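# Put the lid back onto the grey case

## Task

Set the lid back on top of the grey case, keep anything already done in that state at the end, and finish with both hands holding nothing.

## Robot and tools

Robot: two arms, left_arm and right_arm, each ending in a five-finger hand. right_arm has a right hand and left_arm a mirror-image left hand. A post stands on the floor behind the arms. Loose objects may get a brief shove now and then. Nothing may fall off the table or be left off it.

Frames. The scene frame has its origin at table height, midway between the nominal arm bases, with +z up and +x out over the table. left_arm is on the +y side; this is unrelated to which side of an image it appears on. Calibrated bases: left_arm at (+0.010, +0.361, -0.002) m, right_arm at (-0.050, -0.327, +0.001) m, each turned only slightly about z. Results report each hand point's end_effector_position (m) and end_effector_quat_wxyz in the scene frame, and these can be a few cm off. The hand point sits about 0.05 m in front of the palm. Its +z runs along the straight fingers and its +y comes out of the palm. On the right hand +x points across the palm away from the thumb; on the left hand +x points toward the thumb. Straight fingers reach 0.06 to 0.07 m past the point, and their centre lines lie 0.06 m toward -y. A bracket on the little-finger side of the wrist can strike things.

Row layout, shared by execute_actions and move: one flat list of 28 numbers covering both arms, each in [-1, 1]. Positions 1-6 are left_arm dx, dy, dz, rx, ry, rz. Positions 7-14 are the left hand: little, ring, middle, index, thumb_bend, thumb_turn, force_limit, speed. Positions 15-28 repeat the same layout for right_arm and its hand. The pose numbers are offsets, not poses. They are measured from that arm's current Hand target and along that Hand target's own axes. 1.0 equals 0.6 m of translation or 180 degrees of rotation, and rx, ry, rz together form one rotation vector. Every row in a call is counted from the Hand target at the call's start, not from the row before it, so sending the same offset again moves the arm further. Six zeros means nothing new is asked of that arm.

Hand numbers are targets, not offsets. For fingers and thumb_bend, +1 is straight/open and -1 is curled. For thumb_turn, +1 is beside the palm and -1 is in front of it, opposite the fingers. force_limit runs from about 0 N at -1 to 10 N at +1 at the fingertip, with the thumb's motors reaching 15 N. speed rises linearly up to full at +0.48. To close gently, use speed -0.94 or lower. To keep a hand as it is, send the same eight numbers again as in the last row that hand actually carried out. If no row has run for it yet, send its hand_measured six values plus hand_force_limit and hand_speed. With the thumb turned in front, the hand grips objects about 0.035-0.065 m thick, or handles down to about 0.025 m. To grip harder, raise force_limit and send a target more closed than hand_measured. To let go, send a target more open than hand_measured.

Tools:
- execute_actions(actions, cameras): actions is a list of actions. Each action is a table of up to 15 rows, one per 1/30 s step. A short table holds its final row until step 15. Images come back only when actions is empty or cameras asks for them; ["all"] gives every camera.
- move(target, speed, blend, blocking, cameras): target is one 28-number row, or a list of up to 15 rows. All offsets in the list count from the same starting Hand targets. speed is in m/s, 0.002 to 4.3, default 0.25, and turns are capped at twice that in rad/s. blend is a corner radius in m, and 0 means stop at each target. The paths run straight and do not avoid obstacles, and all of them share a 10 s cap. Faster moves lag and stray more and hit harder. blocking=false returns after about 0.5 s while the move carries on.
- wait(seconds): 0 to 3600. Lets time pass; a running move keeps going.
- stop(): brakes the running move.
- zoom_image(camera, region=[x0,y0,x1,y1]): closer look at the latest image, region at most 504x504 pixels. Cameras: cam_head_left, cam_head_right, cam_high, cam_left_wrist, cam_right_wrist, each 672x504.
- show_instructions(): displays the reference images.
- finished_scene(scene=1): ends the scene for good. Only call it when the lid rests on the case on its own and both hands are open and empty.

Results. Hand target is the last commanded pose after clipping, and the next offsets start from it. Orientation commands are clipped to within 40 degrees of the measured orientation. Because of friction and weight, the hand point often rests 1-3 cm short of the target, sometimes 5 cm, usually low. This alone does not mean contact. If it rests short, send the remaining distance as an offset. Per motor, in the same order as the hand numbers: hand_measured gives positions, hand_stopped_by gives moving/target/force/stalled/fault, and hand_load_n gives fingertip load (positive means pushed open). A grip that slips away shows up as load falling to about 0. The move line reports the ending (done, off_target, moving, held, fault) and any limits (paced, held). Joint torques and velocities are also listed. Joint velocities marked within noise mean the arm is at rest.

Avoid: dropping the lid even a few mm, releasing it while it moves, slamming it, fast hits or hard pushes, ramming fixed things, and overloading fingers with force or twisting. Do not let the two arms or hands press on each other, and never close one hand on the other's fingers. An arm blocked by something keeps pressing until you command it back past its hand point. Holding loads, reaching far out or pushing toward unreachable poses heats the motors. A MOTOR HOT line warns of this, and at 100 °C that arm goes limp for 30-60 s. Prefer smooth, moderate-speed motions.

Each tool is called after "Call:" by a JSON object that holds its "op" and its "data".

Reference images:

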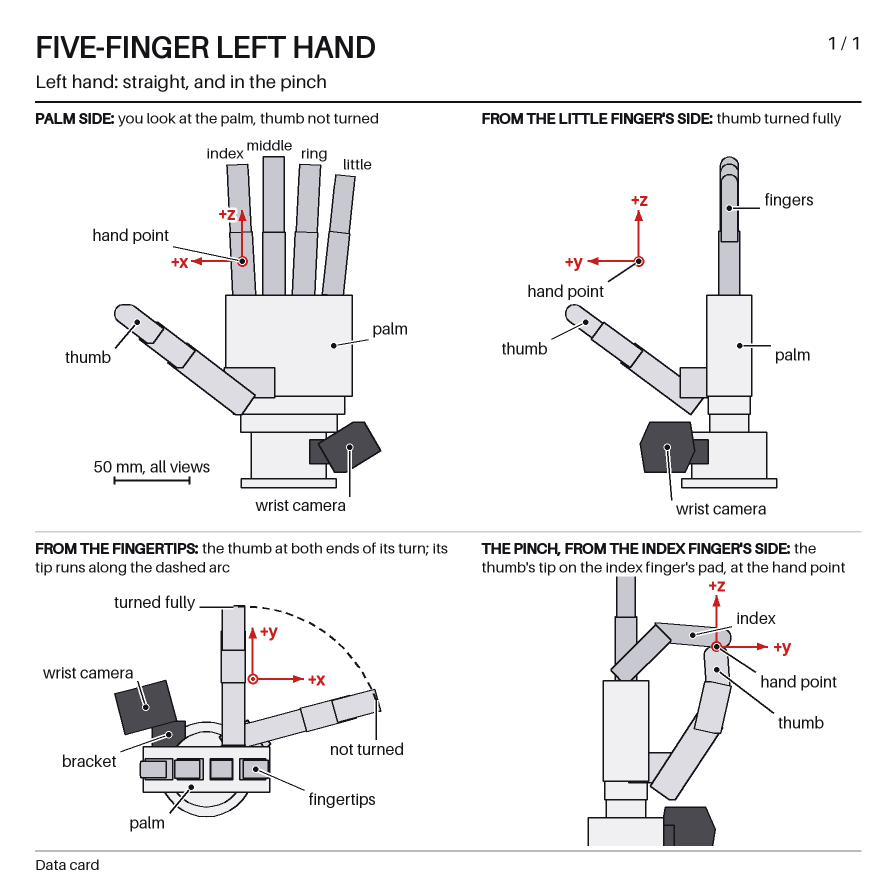

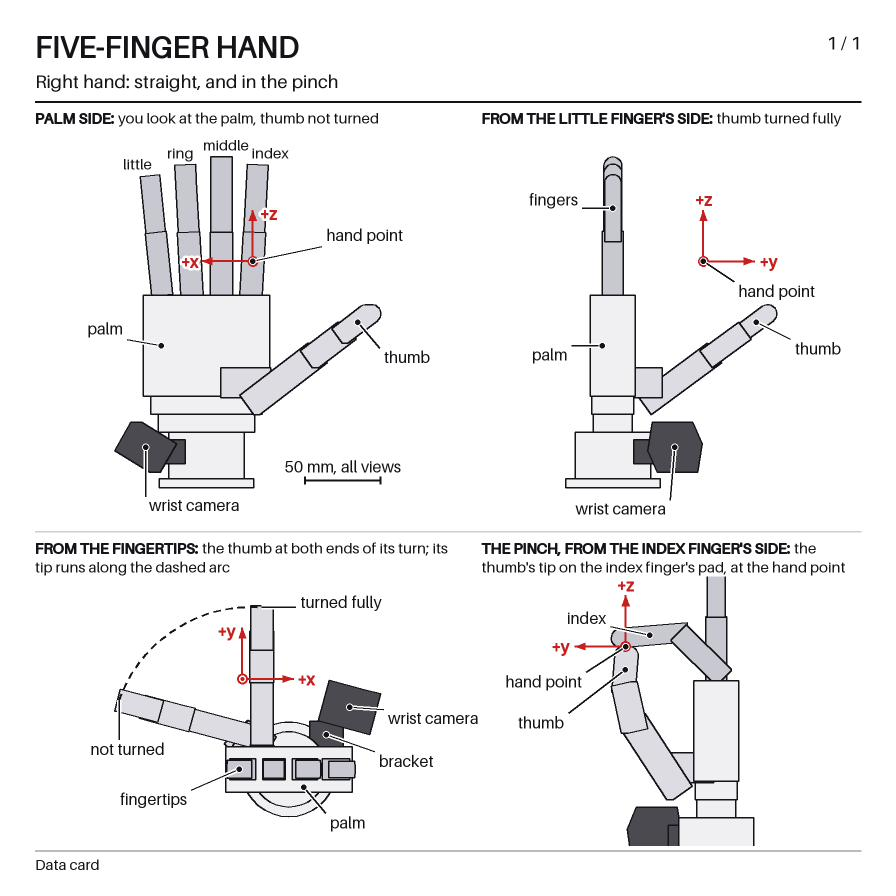

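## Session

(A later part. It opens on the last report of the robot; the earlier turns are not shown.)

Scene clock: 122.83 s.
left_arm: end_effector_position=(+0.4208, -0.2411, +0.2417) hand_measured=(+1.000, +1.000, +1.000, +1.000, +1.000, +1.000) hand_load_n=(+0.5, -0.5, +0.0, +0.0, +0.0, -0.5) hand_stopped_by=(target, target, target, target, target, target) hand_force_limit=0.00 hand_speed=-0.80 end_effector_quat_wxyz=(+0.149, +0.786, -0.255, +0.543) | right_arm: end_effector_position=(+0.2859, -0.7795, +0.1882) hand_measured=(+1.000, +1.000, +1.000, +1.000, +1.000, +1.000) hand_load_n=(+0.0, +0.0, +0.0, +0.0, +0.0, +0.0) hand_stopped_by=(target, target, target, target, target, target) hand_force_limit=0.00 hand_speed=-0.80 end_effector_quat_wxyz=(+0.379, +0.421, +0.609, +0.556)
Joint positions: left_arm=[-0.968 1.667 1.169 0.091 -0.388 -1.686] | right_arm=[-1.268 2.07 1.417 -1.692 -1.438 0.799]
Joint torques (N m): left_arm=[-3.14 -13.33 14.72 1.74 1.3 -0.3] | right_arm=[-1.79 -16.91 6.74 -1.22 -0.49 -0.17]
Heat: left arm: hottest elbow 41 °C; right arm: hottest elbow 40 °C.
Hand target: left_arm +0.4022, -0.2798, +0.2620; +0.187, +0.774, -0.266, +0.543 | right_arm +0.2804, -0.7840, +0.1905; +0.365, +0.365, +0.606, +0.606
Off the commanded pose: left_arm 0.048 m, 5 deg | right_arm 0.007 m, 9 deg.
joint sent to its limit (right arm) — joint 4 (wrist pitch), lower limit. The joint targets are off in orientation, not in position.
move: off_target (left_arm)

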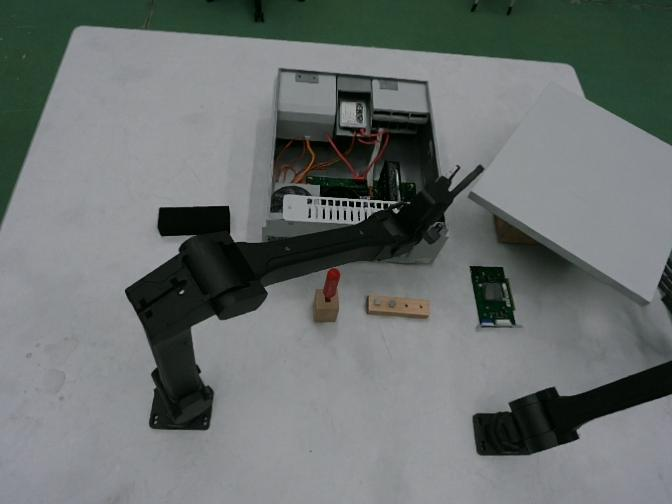

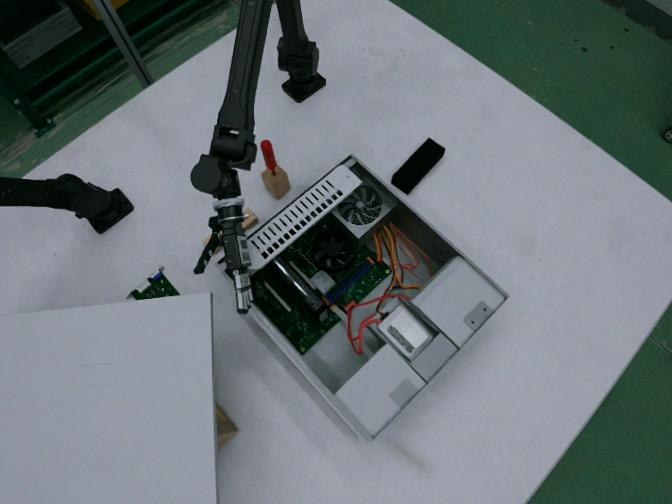

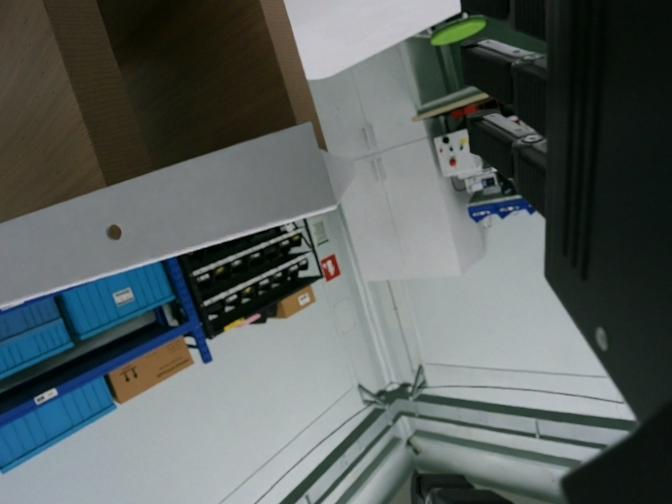

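Call:
{"op": "move", "data": {"target": [0,0.033,0,-0.0209,0,0.0076,1,1,1,1,1,1,0,-0.8,0,0,0,0,0,0,1,1,1,1,1,1,0,-0.8], "speed": 0.06, "cameras": ["cam_head_left","cam_high","cam_left_wrist"]}}

Scene clock: 126.23 s.
left_arm: end_effector_position=(+0.4181, -0.2429, +0.2398) hand_measured=(+1.000, +1.000, +1.000, +1.000, +1.000, +1.000) hand_load_n=(+0.5, -0.5, +0.5, +0.0, +0.0, +0.0) hand_stopped_by=(target, target, target, target, target, target) hand_force_limit=0.00 hand_speed=-0.80 end_effector_quat_wxyz=(+0.150, +0.781, -0.273, +0.541) | right_arm: end_effector_position=(+0.2859, -0.7795, +0.1882) hand_measured=(+1.000, +1.000, +1.000, +1.000, +1.000, +1.000) hand_load_n=(+0.0, +0.0, +0.0, +0.0, +0.0, +0.0) hand_stopped_by=(target, target, target, target, target, target) hand_force_limit=0.00 hand_speed=-0.80 end_effector_quat_wxyz=(+0.379, +0.421, +0.609, +0.556)
Joint positions: left_arm=[-0.964 1.667 1.169 0.091 -0.36 -1.657] | right_arm=[-1.268 2.07 1.417 -1.692 -1.438 0.799]
Joint torques (N m): left_arm=[-4.31 -11.46 15.86 2.02 2.49 -0.31] | right_arm=[-1.79 -16.91 6.75 -1.2 -0.5 -0.18]
Heat: left arm: hottest elbow 41 °C; right arm: hottest elbow 40 °C.
Hand target: left_arm +0.3900, -0.2955, +0.2620; +0.206, +0.764, -0.293, +0.536 | right_arm +0.2804, -0.7840, +0.1905; +0.365, +0.365, +0.606, +0.606
Off the commanded pose: left_arm 0.064 m, 7 deg | right_arm 0.007 m, 9 deg.
joint sent to its limit (right arm) — joint 4 (wrist pitch), lower limit. The joint targets are off in orientation, not in position.
move: off_target (left_arm)

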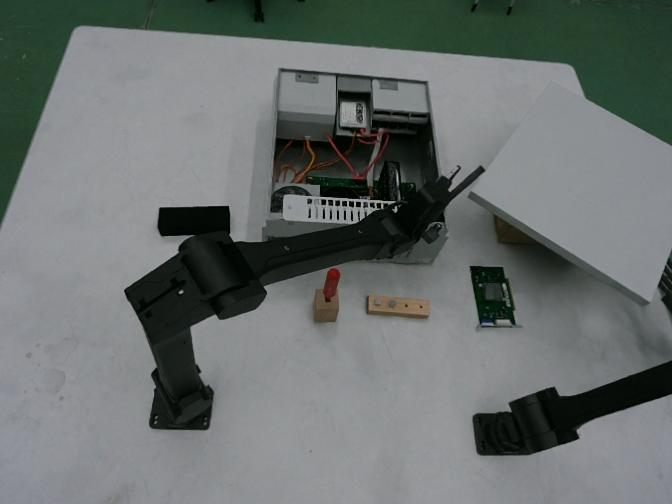

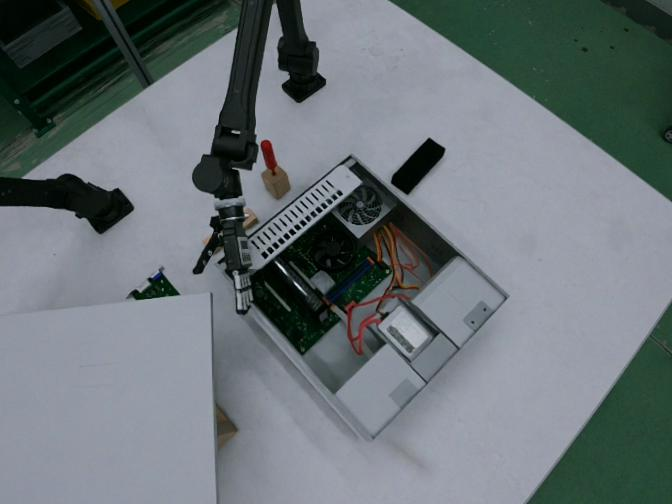

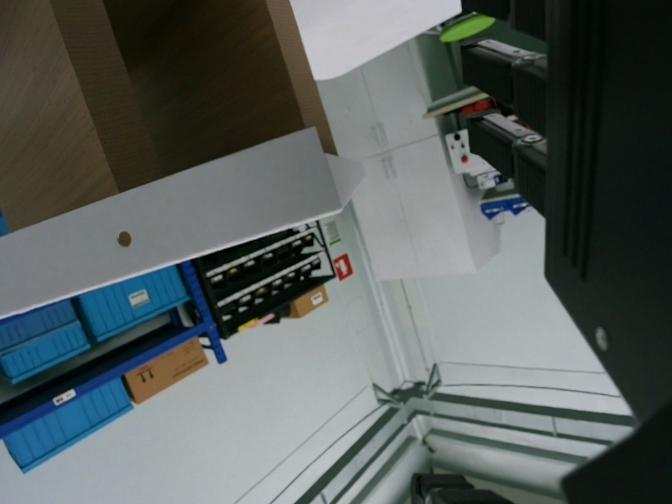

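Call:
{"op": "execute_actions", "data": {"actions": [], "cameras": ["cam_head_right","cam_head_left","cam_high"]}}

Call:
{"op": "zoom_image", "data": {"camera": "cam_head_right", "region": [390, 110, 510, 230]}}

Call:
{"op": "zoom_image", "data": {"camera": "cam_head_left", "region": [430, 130, 530, 230]}}

Scene clock: 127.60 s.
left_arm: end_effector_position=(+0.4180, -0.2430, +0.2398) hand_measured=(+1.000, +1.000, +1.000, +1.000, +1.000, +1.000) hand_load_n=(+0.5, -0.5, +0.0, +0.0, +0.0, +0.0) hand_stopped_by=(target, target, target, target, target, target) hand_force_limit=0.00 hand_speed=-0.80 end_effector_quat_wxyz=(+0.150, +0.781, -0.273, +0.541) | right_arm: end_effector_position=(+0.2859, -0.7795, +0.1882) hand_measured=(+1.000, +1.000, +1.000, +1.000, +1.000, +1.000) hand_load_n=(+0.0, +0.0, +0.0, +0.0, +0.0, +0.0) hand_stopped_by=(target, target, target, target, target, target) hand_force_limit=0.00 hand_speed=-0.80 end_effector_quat_wxyz=(+0.379, +0.421, +0.609, +0.556)
Joint positions: left_arm=[-0.964 1.667 1.169 0.091 -0.36 -1.656] | right_arm=[-1.268 2.07 1.417 -1.692 -1.438 0.799]
Joint velocities: within noise
Joint torques (N m): left_arm=[-4.42 -11.58 15.73 2 2.41 -0.33] | right_arm=[-1.73 -17.03 6.75 -1.2 -0.49 -0.18]
Heat: left arm: hottest elbow 42 °C; right arm: hottest elbow 40 °C.
Hand target: left_arm +0.3899, -0.2955, +0.2620; +0.206, +0.764, -0.293, +0.536 | right_arm +0.2804, -0.7840, +0.1905; +0.365, +0.365, +0.606, +0.606
Off the commanded pose: left_arm 0.063 m, 7 deg | right_arm 0.007 m, 9 deg.
Images, in order (width x height): cam_head_left 672x504, cam_head_right 672x504, cam_high 672x504.

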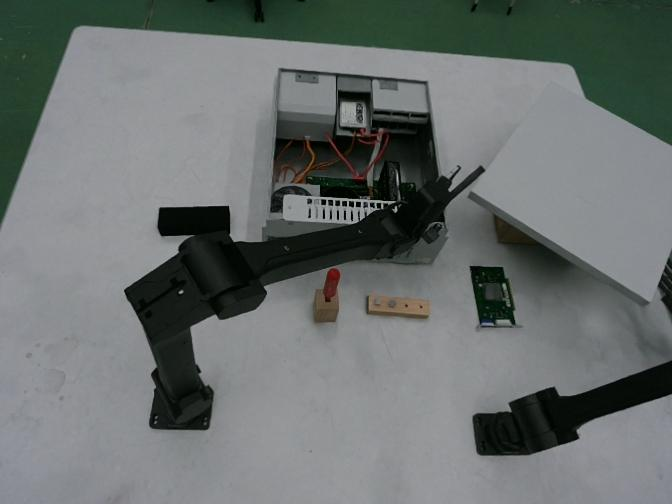

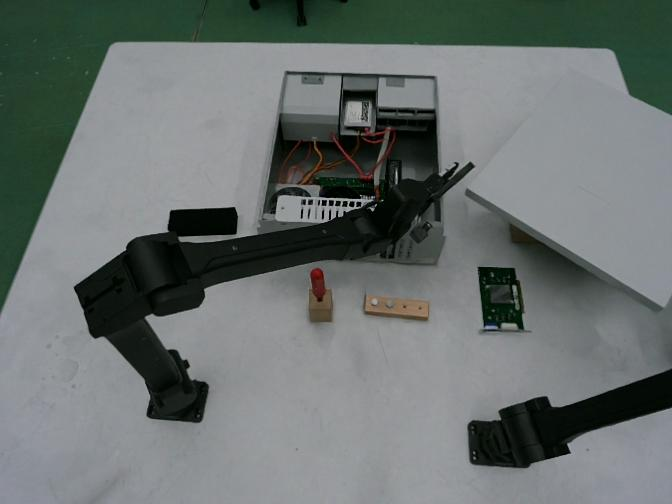

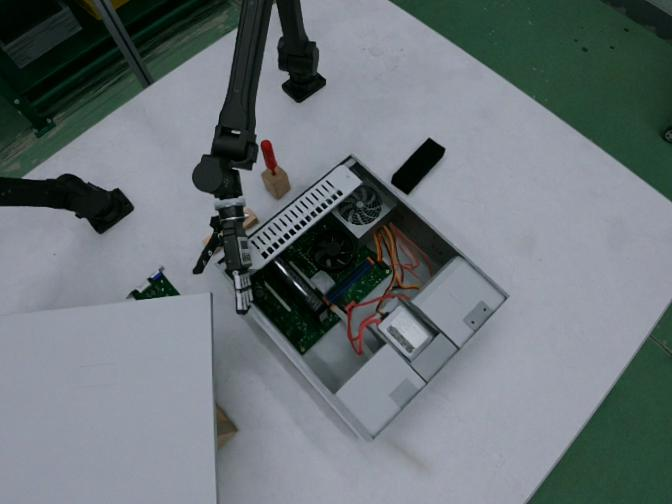

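Scaled by 4.200 from the camera's image (finer frame: 960x720).

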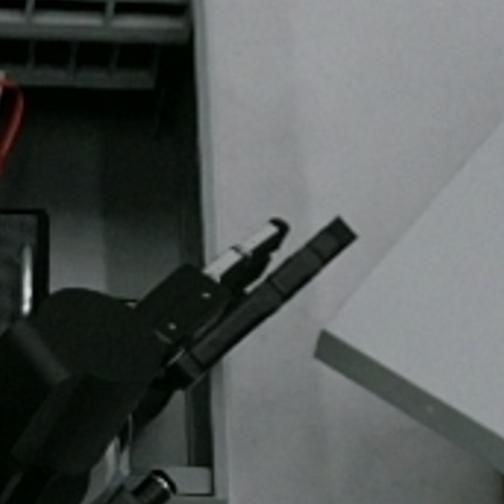

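Scaled by 5.040 from the camera's image (finer frame: 960x720).

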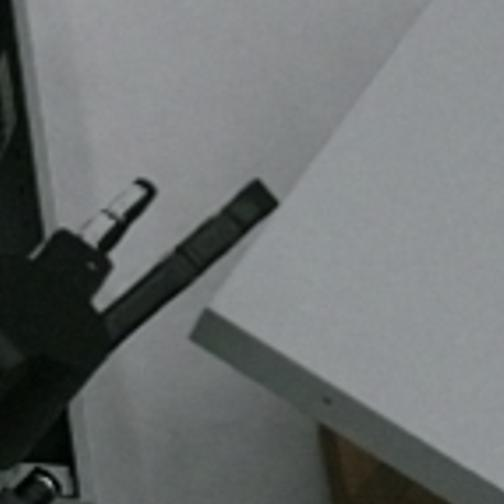

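Call:
{"op": "execute_actions", "data": {"actions": [[[0,0.01,0,0,0,0,1,1,1,1,1,1,0,-0.8,0,0,0,0,0,0,1,1,1,1,1,1,0,-0.8]]]}}

Scene clock: 129.50 s.
left_arm: end_effector_position=(+0.4183, -0.2429, +0.2397) hand_measured=(+1.000, +1.000, +1.000, +1.000, +1.000, +1.000) hand_load_n=(+0.0, -0.5, +0.0, +0.0, +0.0, +0.0) hand_stopped_by=(target, target, target, target, target, target) hand_force_limit=0.00 hand_speed=-0.80 end_effector_quat_wxyz=(+0.149, +0.782, -0.273, +0.540) | right_arm: end_effector_position=(+0.2859, -0.7795, +0.1882) hand_measured=(+1.000, +1.000, +1.000, +1.000, +1.000, +1.000) hand_load_n=(+0.0, +0.0, +0.0, +0.0, +0.0, +0.0) hand_stopped_by=(target, target, target, target, target, target) hand_force_limit=0.00 hand_speed=-0.80 end_effector_quat_wxyz=(+0.379, +0.421, +0.609, +0.556)
Joint positions: left_arm=[-0.964 1.667 1.171 0.087 -0.361 -1.656] | right_arm=[-1.268 2.07 1.417 -1.692 -1.438 0.799]
Joint torques (N m): left_arm=[-4.89 -10.99 15.94 2.03 2.16 -0.36] | right_arm=[-1.79 -16.97 6.75 -1.17 -0.5 -0.17]
Heat: left arm: hottest elbow 42 °C; right arm: hottest elbow 39 °C.
Hand target: left_arm +0.3859, -0.3000, +0.2620; +0.206, +0.764, -0.293, +0.536 | right_arm +0.2804, -0.7840, +0.1905; +0.365, +0.365, +0.606, +0.606
Off the commanded pose: left_arm 0.069 m, 7 deg | right_arm 0.007 m, 9 deg.
joint sent to its limit (right arm) — joint 4 (wrist pitch), lower limit. The joint targets are off in orientation, not in position.

Call:
{"op": "move", "data": {"target": [0,0.025,0,0,0,0,1,1,1,1,1,1,0,-0.8,0,0,0,0,0,0,1,1,1,1,1,1,0,-0.8], "speed": 0.1, "cameras": ["cam_head_left"]}}

Scene clock: 133.13 s.
left_arm: end_effector_position=(+0.4182, -0.2443, +0.2401) hand_measured=(+1.000, +1.000, +1.000, +1.000, +1.000, +1.000) hand_load_n=(+0.0, -0.5, +0.0, +0.0, +0.0, +0.0) hand_stopped_by=(target, target, target, target, target, target) hand_force_limit=0.00 hand_speed=-0.80 end_effector_quat_wxyz=(+0.142, +0.783, -0.271, +0.542) | right_arm: end_effector_position=(+0.2859, -0.7795, +0.1882) hand_measured=(+1.000, +1.000, +1.000, +1.000, +1.000, +1.000) hand_load_n=(+0.0, +0.0, +0.0, +0.0, +0.0, +0.0) hand_stopped_by=(target, target, target, target, target, target) hand_force_limit=0.00 hand_speed=-0.80 end_effector_quat_wxyz=(+0.379, +0.421, +0.609, +0.556)
Joint positions: left_arm=[-0.971 1.669 1.178 0.079 -0.383 -1.656] | right_arm=[-1.268 2.07 1.417 -1.692 -1.438 0.799]
Joint torques (N m): left_arm=[-6.36 -11.46 16.12 1.89 2.11 -0.53] | right_arm=[-1.85 -16.97 6.75 -1.22 -0.5 -0.18]
Heat: left arm: hottest elbow 42 °C; right arm: hottest elbow 39 °C.
Hand target: left_arm +0.3759, -0.3111, +0.2622; +0.206, +0.764, -0.293, +0.536 | right_arm +0.2804, -0.7840, +0.1905; +0.365, +0.365, +0.606, +0.606
Off the commanded pose: left_arm 0.082 m, 8 deg | right_arm 0.007 m, 9 deg.
joint sent to its limit (right arm) — joint 4 (wrist pitch), lower limit. The joint targets are off in orientation, not in position.
move: off_target (left_arm)

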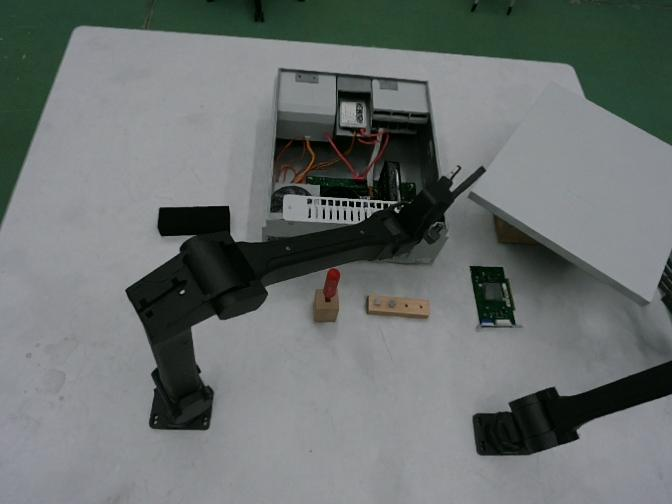

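Call:
{"op": "move", "data": {"target": [0.0437,-0.1486,-0.0413,0,0,0,1,1,1,1,1,1,0,-0.8,0,0,0,0,0,0,1,1,1,1,1,1,0,-0.8], "speed": 0.08, "cameras": ["cam_head_left","cam_high","cam_left_wrist"]}}

Scene clock: 139.90 s.
left_arm: end_effector_position=(+0.4253, -0.2304, +0.2507) hand_measured=(+1.000, +1.000, +1.000, +1.000, +1.000, +1.000) hand_load_n=(+0.0, +0.0, +0.0, +0.0, +0.0, +0.0) hand_stopped_by=(target, target, target, target, target, target) hand_force_limit=0.00 hand_speed=-0.80 end_effector_quat_wxyz=(+0.187, +0.782, -0.299, +0.513) | right_arm: end_effector_position=(+0.2859, -0.7795, +0.1882) hand_measured=(+1.000, +1.000, +1.000, +1.000, +1.000, +1.000) hand_load_n=(+0.0, +0.0, +0.0, +0.0, +0.0, +0.0) hand_stopped_by=(target, target, target, target, target, target) hand_force_limit=0.00 hand_speed=-0.80 end_effector_quat_wxyz=(+0.379, +0.421, +0.609, +0.556)
Joint positions: left_arm=[-0.901 1.637 1.178 0.035 -0.199 -1.645] | right_arm=[-1.268 2.07 1.417 -1.692 -1.438 0.799]
Joint torques (N m): left_arm=[0.32 -15.74 12.48 1.94 0.48 0.09] | right_arm=[-1.79 -16.97 6.75 -1.2 -0.49 -0.17]
Heat: left arm: hottest elbow 46 °C; right arm: hottest elbow 38 °C.
Hand target: left_arm +0.4248, -0.2352, +0.2949; +0.206, +0.764, -0.293, +0.536 | right_arm +0.2804, -0.7840, +0.1905; +0.365, +0.365, +0.606, +0.606
Off the commanded pose: left_arm 0.045 m, 4 deg | right_arm 0.007 m, 9 deg.
joint sent to its limit (right arm) — joint 4 (wrist pitch), lower limit. The joint targets are off in orientation, not in position.
move: off_target (left_arm)

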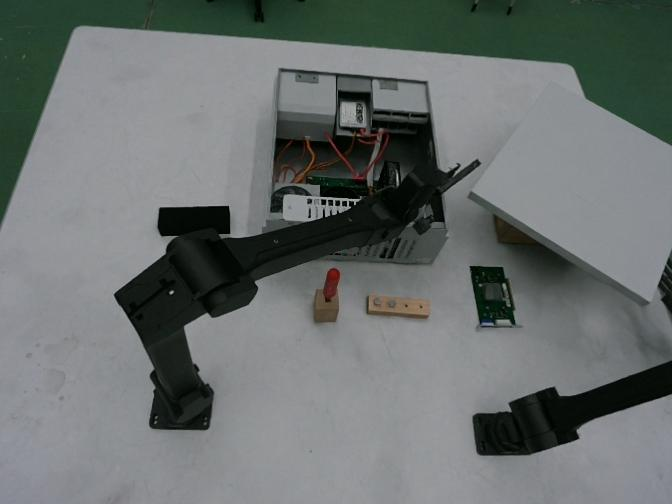

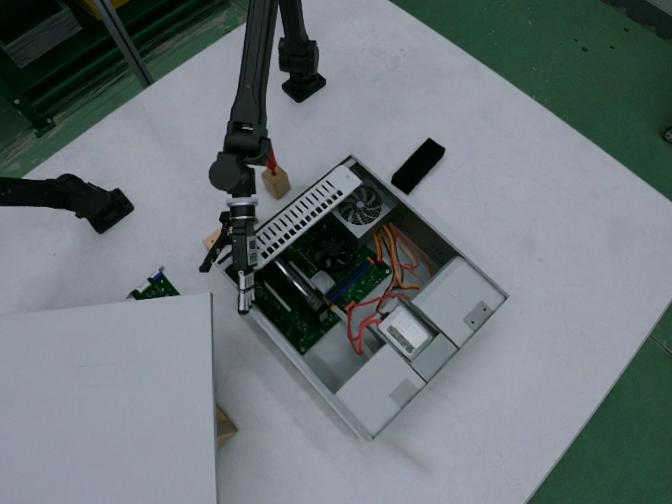

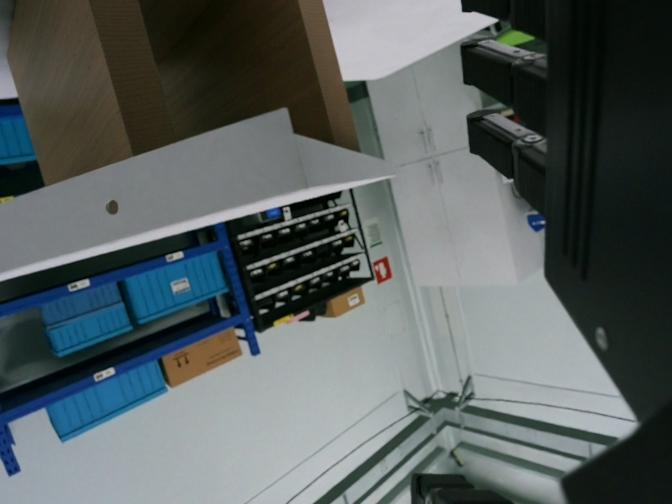

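Call:
{"op": "move", "data": {"target": [0.0403,0.0498,-0.011,0,0,0,1,1,1,1,1,1,0,-0.8,0,0,0,0,0,0,1,1,1,1,1,1,0,-0.8], "speed": 0.08, "cameras": ["cam_head_left","cam_head_right","cam_left_wrist"]}}

Scene clock: 143.83 s.
left_arm: end_effector_position=(+0.4014, -0.2509, +0.2977) hand_measured=(+1.000, +1.000, +1.000, +1.000, +1.000, +1.000) hand_load_n=(+0.0, +0.0, +0.0, +0.0, +0.0, +0.0) hand_stopped_by=(target, target, target, target, target, target) hand_force_limit=0.00 hand_speed=-0.80 end_effector_quat_wxyz=(+0.198, +0.769, -0.301, +0.528) | right_arm: end_effector_position=(+0.2859, -0.7795, +0.1882) hand_measured=(+1.000, +1.000, +1.000, +1.000, +1.000, +1.000) hand_load_n=(+0.0, +0.0, +0.0, +0.0, +0.5, +0.0) hand_stopped_by=(target, target, target, target, target, target) hand_force_limit=0.00 hand_speed=-0.80 end_effector_quat_wxyz=(+0.379, +0.421, +0.609, +0.556)
Joint positions: left_arm=[-0.955 1.599 1.233 -0.018 -0.238 -1.651] | right_arm=[-1.268 2.07 1.417 -1.692 -1.438 0.799]
Joint torques (N m): left_arm=[-0.97 -13.74 14.01 1.16 -0.06 -0.11] | right_arm=[-1.85 -16.97 6.74 -1.2 -0.49 -0.18]
Heat: left arm: hottest elbow 46 °C; right arm: hottest elbow 38 °C.
Hand target: left_arm +0.4065, -0.2587, +0.3201; +0.206, +0.764, -0.293, +0.536 | right_arm +0.2804, -0.7840, +0.1905; +0.365, +0.365, +0.606, +0.606
Off the commanded pose: left_arm 0.024 m, 2 deg | right_arm 0.007 m, 9 deg.
joint sent to its limit (right arm) — joint 4 (wrist pitch), lower limit. The joint targets are off in orientation, not in position.
move: off_target (left_arm)

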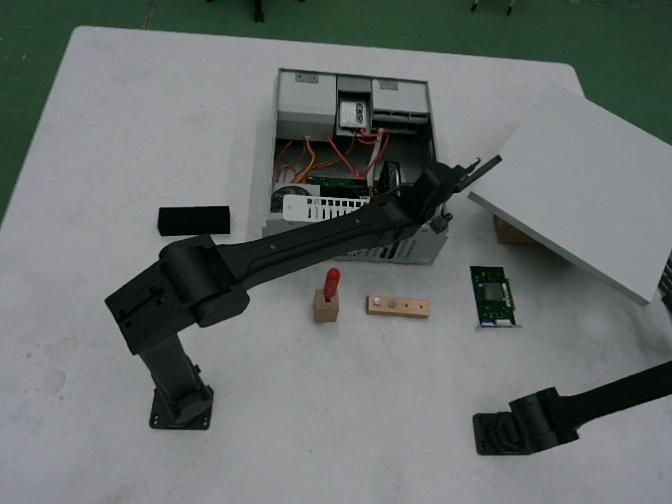

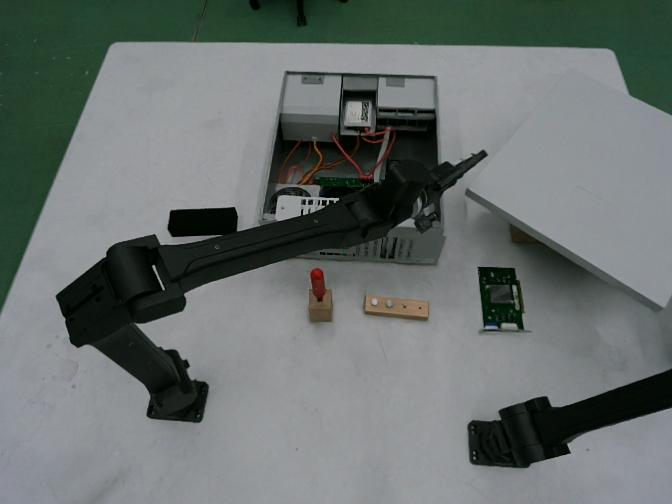

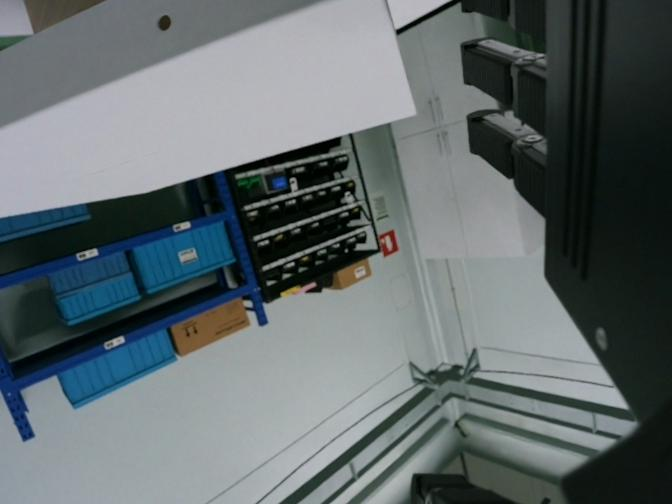

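Call:
{"op": "move", "data": {"target": [-0.054,0.0332,0.022,0,0,0,1,1,1,1,1,1,0,-0.8,0,0,0,0,0,0,1,1,1,1,1,1,0,-0.8], "speed": 0.08, "cameras": ["cam_head_left","cam_head_right","cam_high"]}}

Call:
{"op": "zoom_image", "data": {"camera": "cam_head_left", "region": [400, 110, 560, 240]}}

Call:
{"op": "zoom_image", "data": {"camera": "cam_head_right", "region": [400, 110, 560, 240]}}

Scene clock: 145.63 s.
left_arm: end_effector_position=(+0.3935, -0.2673, +0.2808) hand_measured=(+1.000, +1.000, +1.000, +1.000, +1.000, +1.000) hand_load_n=(+0.0, +0.0, -0.5, +0.0, +0.0, +0.0) hand_stopped_by=(target, target, target, target, target, target) hand_force_limit=0.00 hand_speed=-0.80 end_effector_quat_wxyz=(+0.197, +0.769, -0.299, +0.530) | right_arm: end_effector_position=(+0.2859, -0.7795, +0.1882) hand_measured=(+1.000, +1.000, +1.000, +1.000, +1.000, +1.000) hand_load_n=(+0.0, +0.0, +0.0, +0.0, +0.0, +0.0) hand_stopped_by=(target, target, target, target, target, target) hand_force_limit=0.00 hand_speed=-0.80 end_effector_quat_wxyz=(+0.379, +0.421, +0.609, +0.556)
Joint positions: left_arm=[-0.986 1.639 1.233 0.023 -0.271 -1.664] | right_arm=[-1.268 2.07 1.417 -1.692 -1.438 0.799]
Joint torques (N m): left_arm=[-0.97 -13.33 11.15 2.93 -0.08 -0.11] | right_arm=[-1.79 -16.97 6.76 -1.2 -0.49 -0.18]
Heat: left arm: hottest elbow 46 °C; right arm: hottest elbow 37 °C.
Hand target: left_arm +0.3942, -0.2745, +0.2852; +0.206, +0.764, -0.293, +0.536 | right_arm +0.2804, -0.7840, +0.1905; +0.365, +0.365, +0.606, +0.606
Off the commanded pose: left_arm 0.008 m, 1 deg | right_arm 0.007 m, 9 deg.
joint sent to its limit (right arm) — joint 4 (wrist pitch), lower limit. The joint targets are off in orientation, not in position.
move: done

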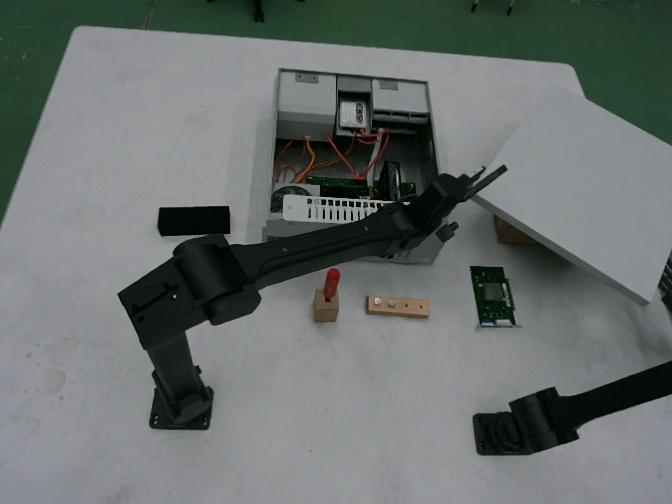

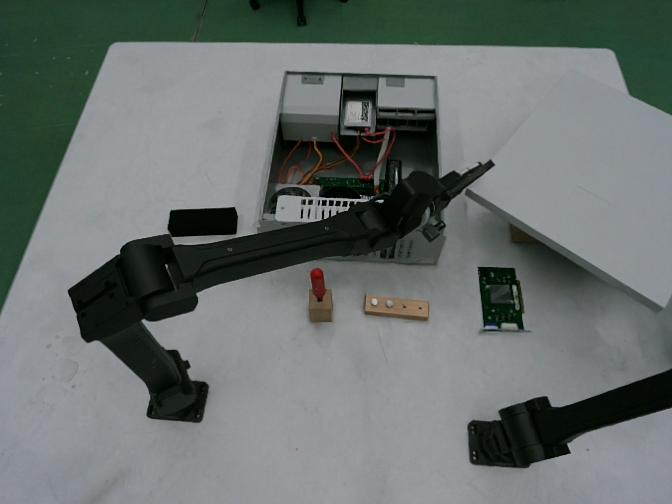

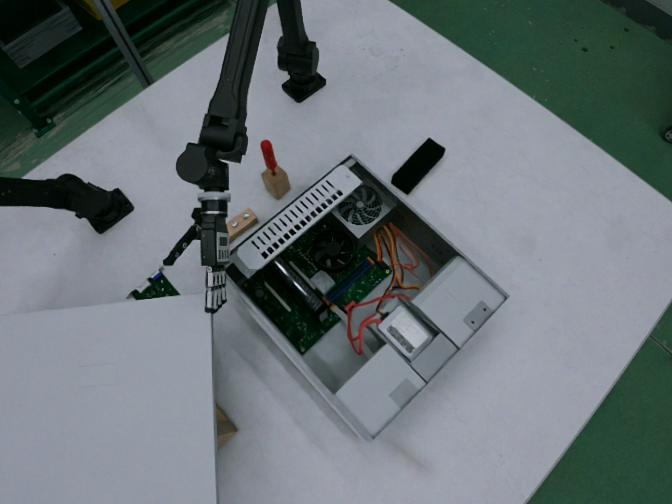

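Scaled by 3.150 from the camera's image (finer frame: 960x720).

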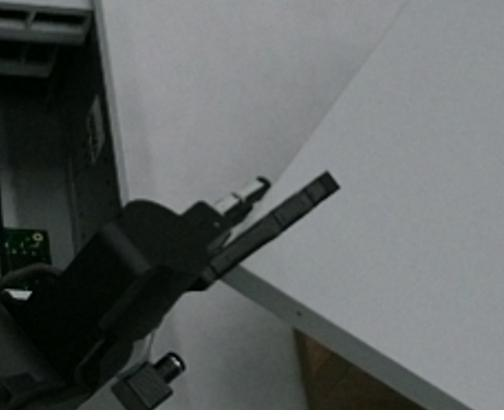

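Scaled by 3.150 from the camera's image (finer frame: 960x720).

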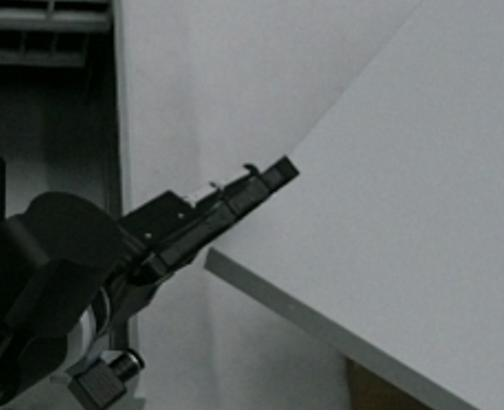

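Call:
{"op": "move", "data": {"target": [-0.0225,0.0533,0.0113,0,0,0,1,1,1,1,1,1,0,-0.8,0,0,0,0,0,0,1,1,1,1,1,1,0,-0.8], "speed": 0.06, "cameras": ["cam_head_left","cam_head_right","cam_high","cam_left_wrist"]}}

Scene clock: 147.47 s.
left_arm: end_effector_position=(+0.3812, -0.2826, +0.2655) hand_measured=(+1.000, +1.000, +1.000, +1.000, +1.000, +1.000) hand_load_n=(+0.0, +0.0, +0.0, -0.5, +0.0, +0.0) hand_stopped_by=(target, target, target, target, target, target) hand_force_limit=0.00 hand_speed=-0.80 end_effector_quat_wxyz=(+0.191, +0.771, -0.291, +0.533) | right_arm: end_effector_position=(+0.2859, -0.7795, +0.1882) hand_measured=(+1.000, +1.000, +1.000, +1.000, +1.000, +1.000) hand_load_n=(+0.0, +0.0, +0.0, +0.0, +0.0, +0.0) hand_stopped_by=(target, target, target, target, target, target) hand_force_limit=0.00 hand_speed=-0.80 end_effector_quat_wxyz=(+0.379, +0.421, +0.609, +0.556)
Joint positions: left_arm=[-1.028 1.673 1.233 0.051 -0.33 -1.686] | right_arm=[-1.268 2.07 1.417 -1.692 -1.438 0.799]
Joint torques (N m): left_arm=[-1.49 -12.86 12.36 2.56 0.25 -0.06] | right_arm=[-1.73 -17.03 6.74 -1.2 -0.5 -0.17]
Heat: left arm: hottest elbow 46 °C; right arm: hottest elbow 37 °C.
Hand target: left_arm +0.3742, -0.2995, +0.2702; +0.206, +0.764, -0.293, +0.536 | right_arm +0.2804, -0.7840, +0.1905; +0.365, +0.365, +0.606, +0.606
Off the commanded pose: left_arm 0.019 m, 2 deg | right_arm 0.007 m, 9 deg.
joint sent to its limit (right arm) — joint 4 (wrist pitch), lower limit. The joint targets are off in orientation, not in position.
move: off_target (left_arm)

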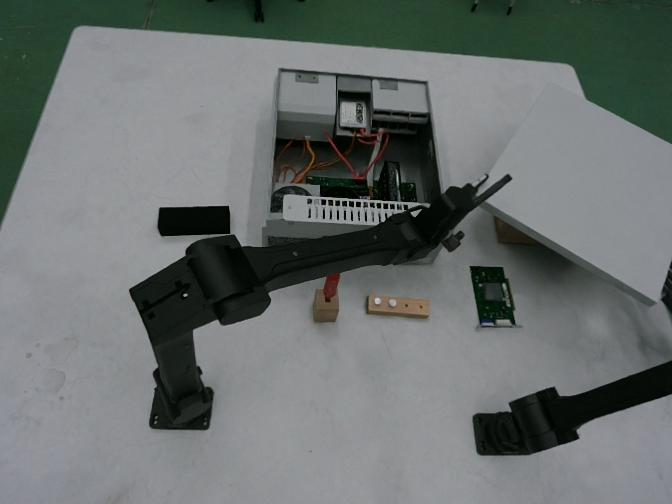

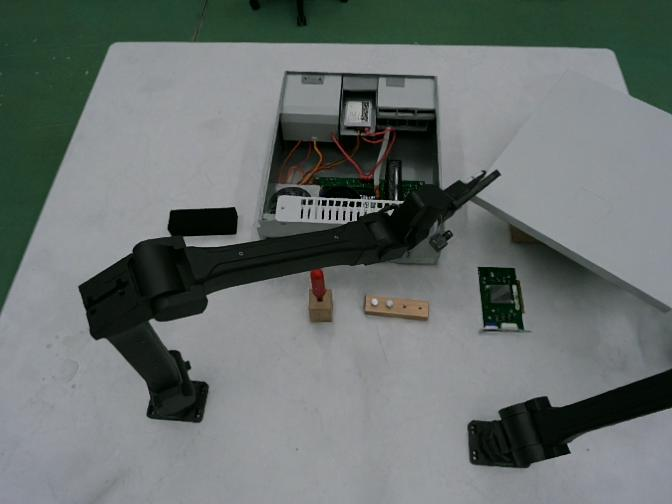

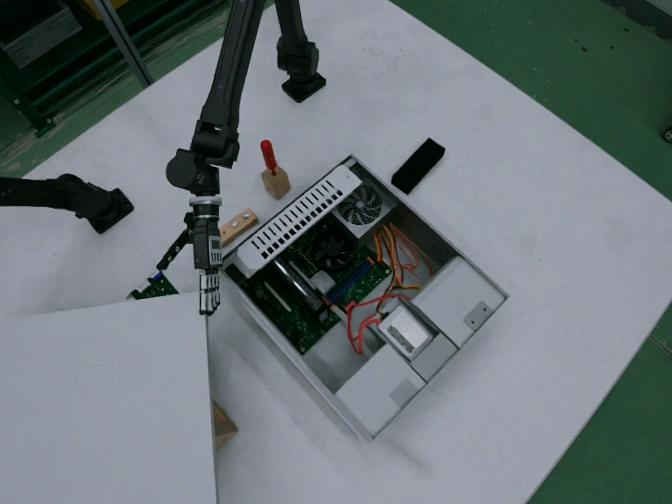

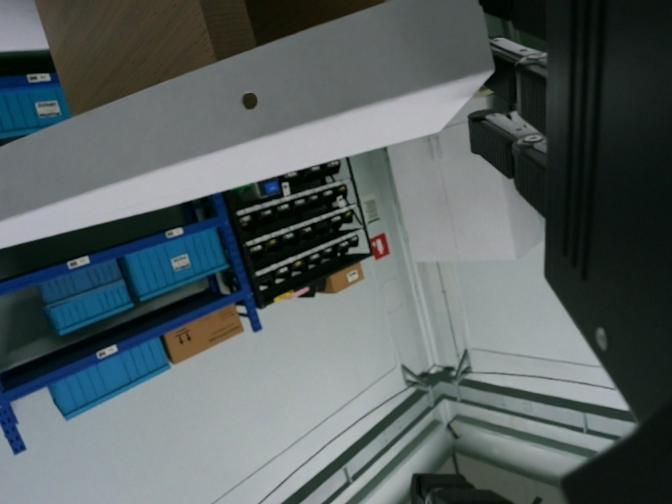

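Call:
{"op": "move", "data": {"target": [-0.0077,0.0873,-0.0208,0,0,0,1,1,1,1,1,1,0,-0.8,0,0,0,0,0,0,1,1,1,1,1,1,0,-0.8], "speed": 0.05, "cameras": ["cam_head_left","cam_head_right","cam_high","cam_right_wrist"]}}

Scene clock: 149.63 s.
left_arm: end_effector_position=(+0.3337, -0.3108, +0.2593) hand_measured=(+1.000, +1.000, +1.000, +1.000, +1.000, +1.000) hand_load_n=(+0.0, +0.0, +0.0, +0.0, +0.0, +0.0) hand_stopped_by=(target, target, target, target, target, target) hand_force_limit=0.00 hand_speed=-0.80 end_effector_quat_wxyz=(+0.193, +0.769, -0.293, +0.534) | right_arm: end_effector_position=(+0.2859, -0.7795, +0.1882) hand_measured=(+1.000, +1.000, +1.000, +1.000, +1.000, +1.000) hand_load_n=(+0.0, +0.0, +0.0, +0.0, +0.0, +0.0) hand_stopped_by=(target, target, target, target, target, target) hand_force_limit=0.00 hand_speed=-0.80 end_effector_quat_wxyz=(+0.379, +0.421, +0.609, +0.556)
Joint positions: left_arm=[-1.127 1.69 1.239 0.051 -0.418 -1.723] | right_arm=[-1.268 2.07 1.417 -1.692 -1.438 0.799]
Joint torques (N m): left_arm=[-1.85 -12.34 13.59 1.8 0.16 -0.05] | right_arm=[-1.79 -16.97 6.75 -1.2 -0.5 -0.17]
Heat: left arm: hottest elbow 46 °C; right arm: hottest elbow 37 °C.
Hand target: left_arm +0.3293, -0.3295, +0.2699; +0.206, +0.764, -0.293, +0.536 | right_arm +0.2804, -0.7840, +0.1905; +0.365, +0.365, +0.606, +0.606
Off the commanded pose: left_arm 0.022 m, 2 deg | right_arm 0.007 m, 9 deg.
joint sent to its limit (right arm) — joint 4 (wrist pitch), lower limit. The joint targets are off in orientation, not in position.
move: off_target (left_arm)

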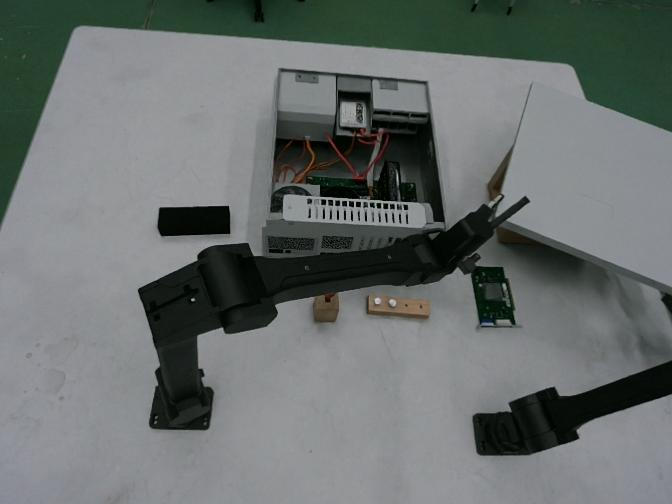

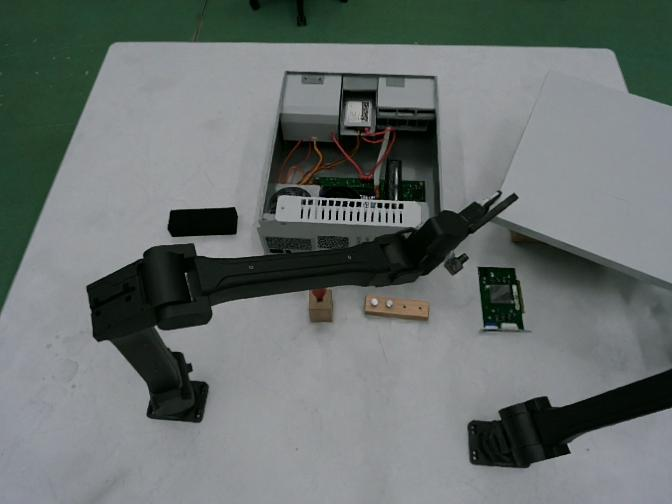

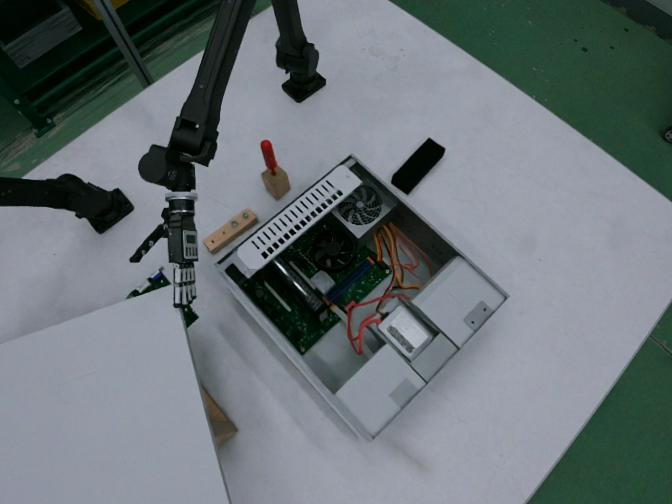

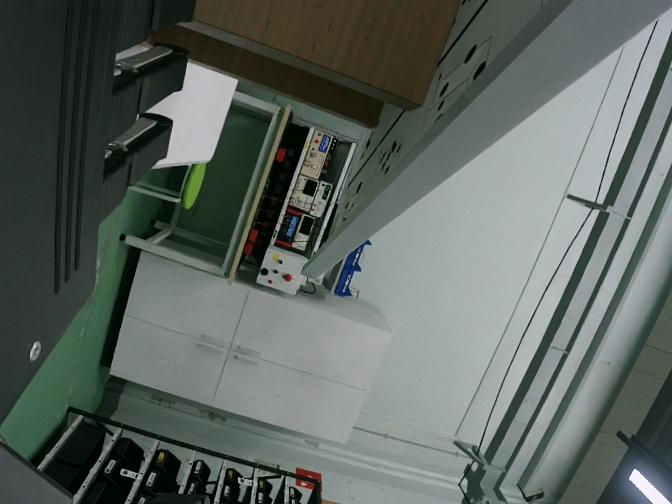

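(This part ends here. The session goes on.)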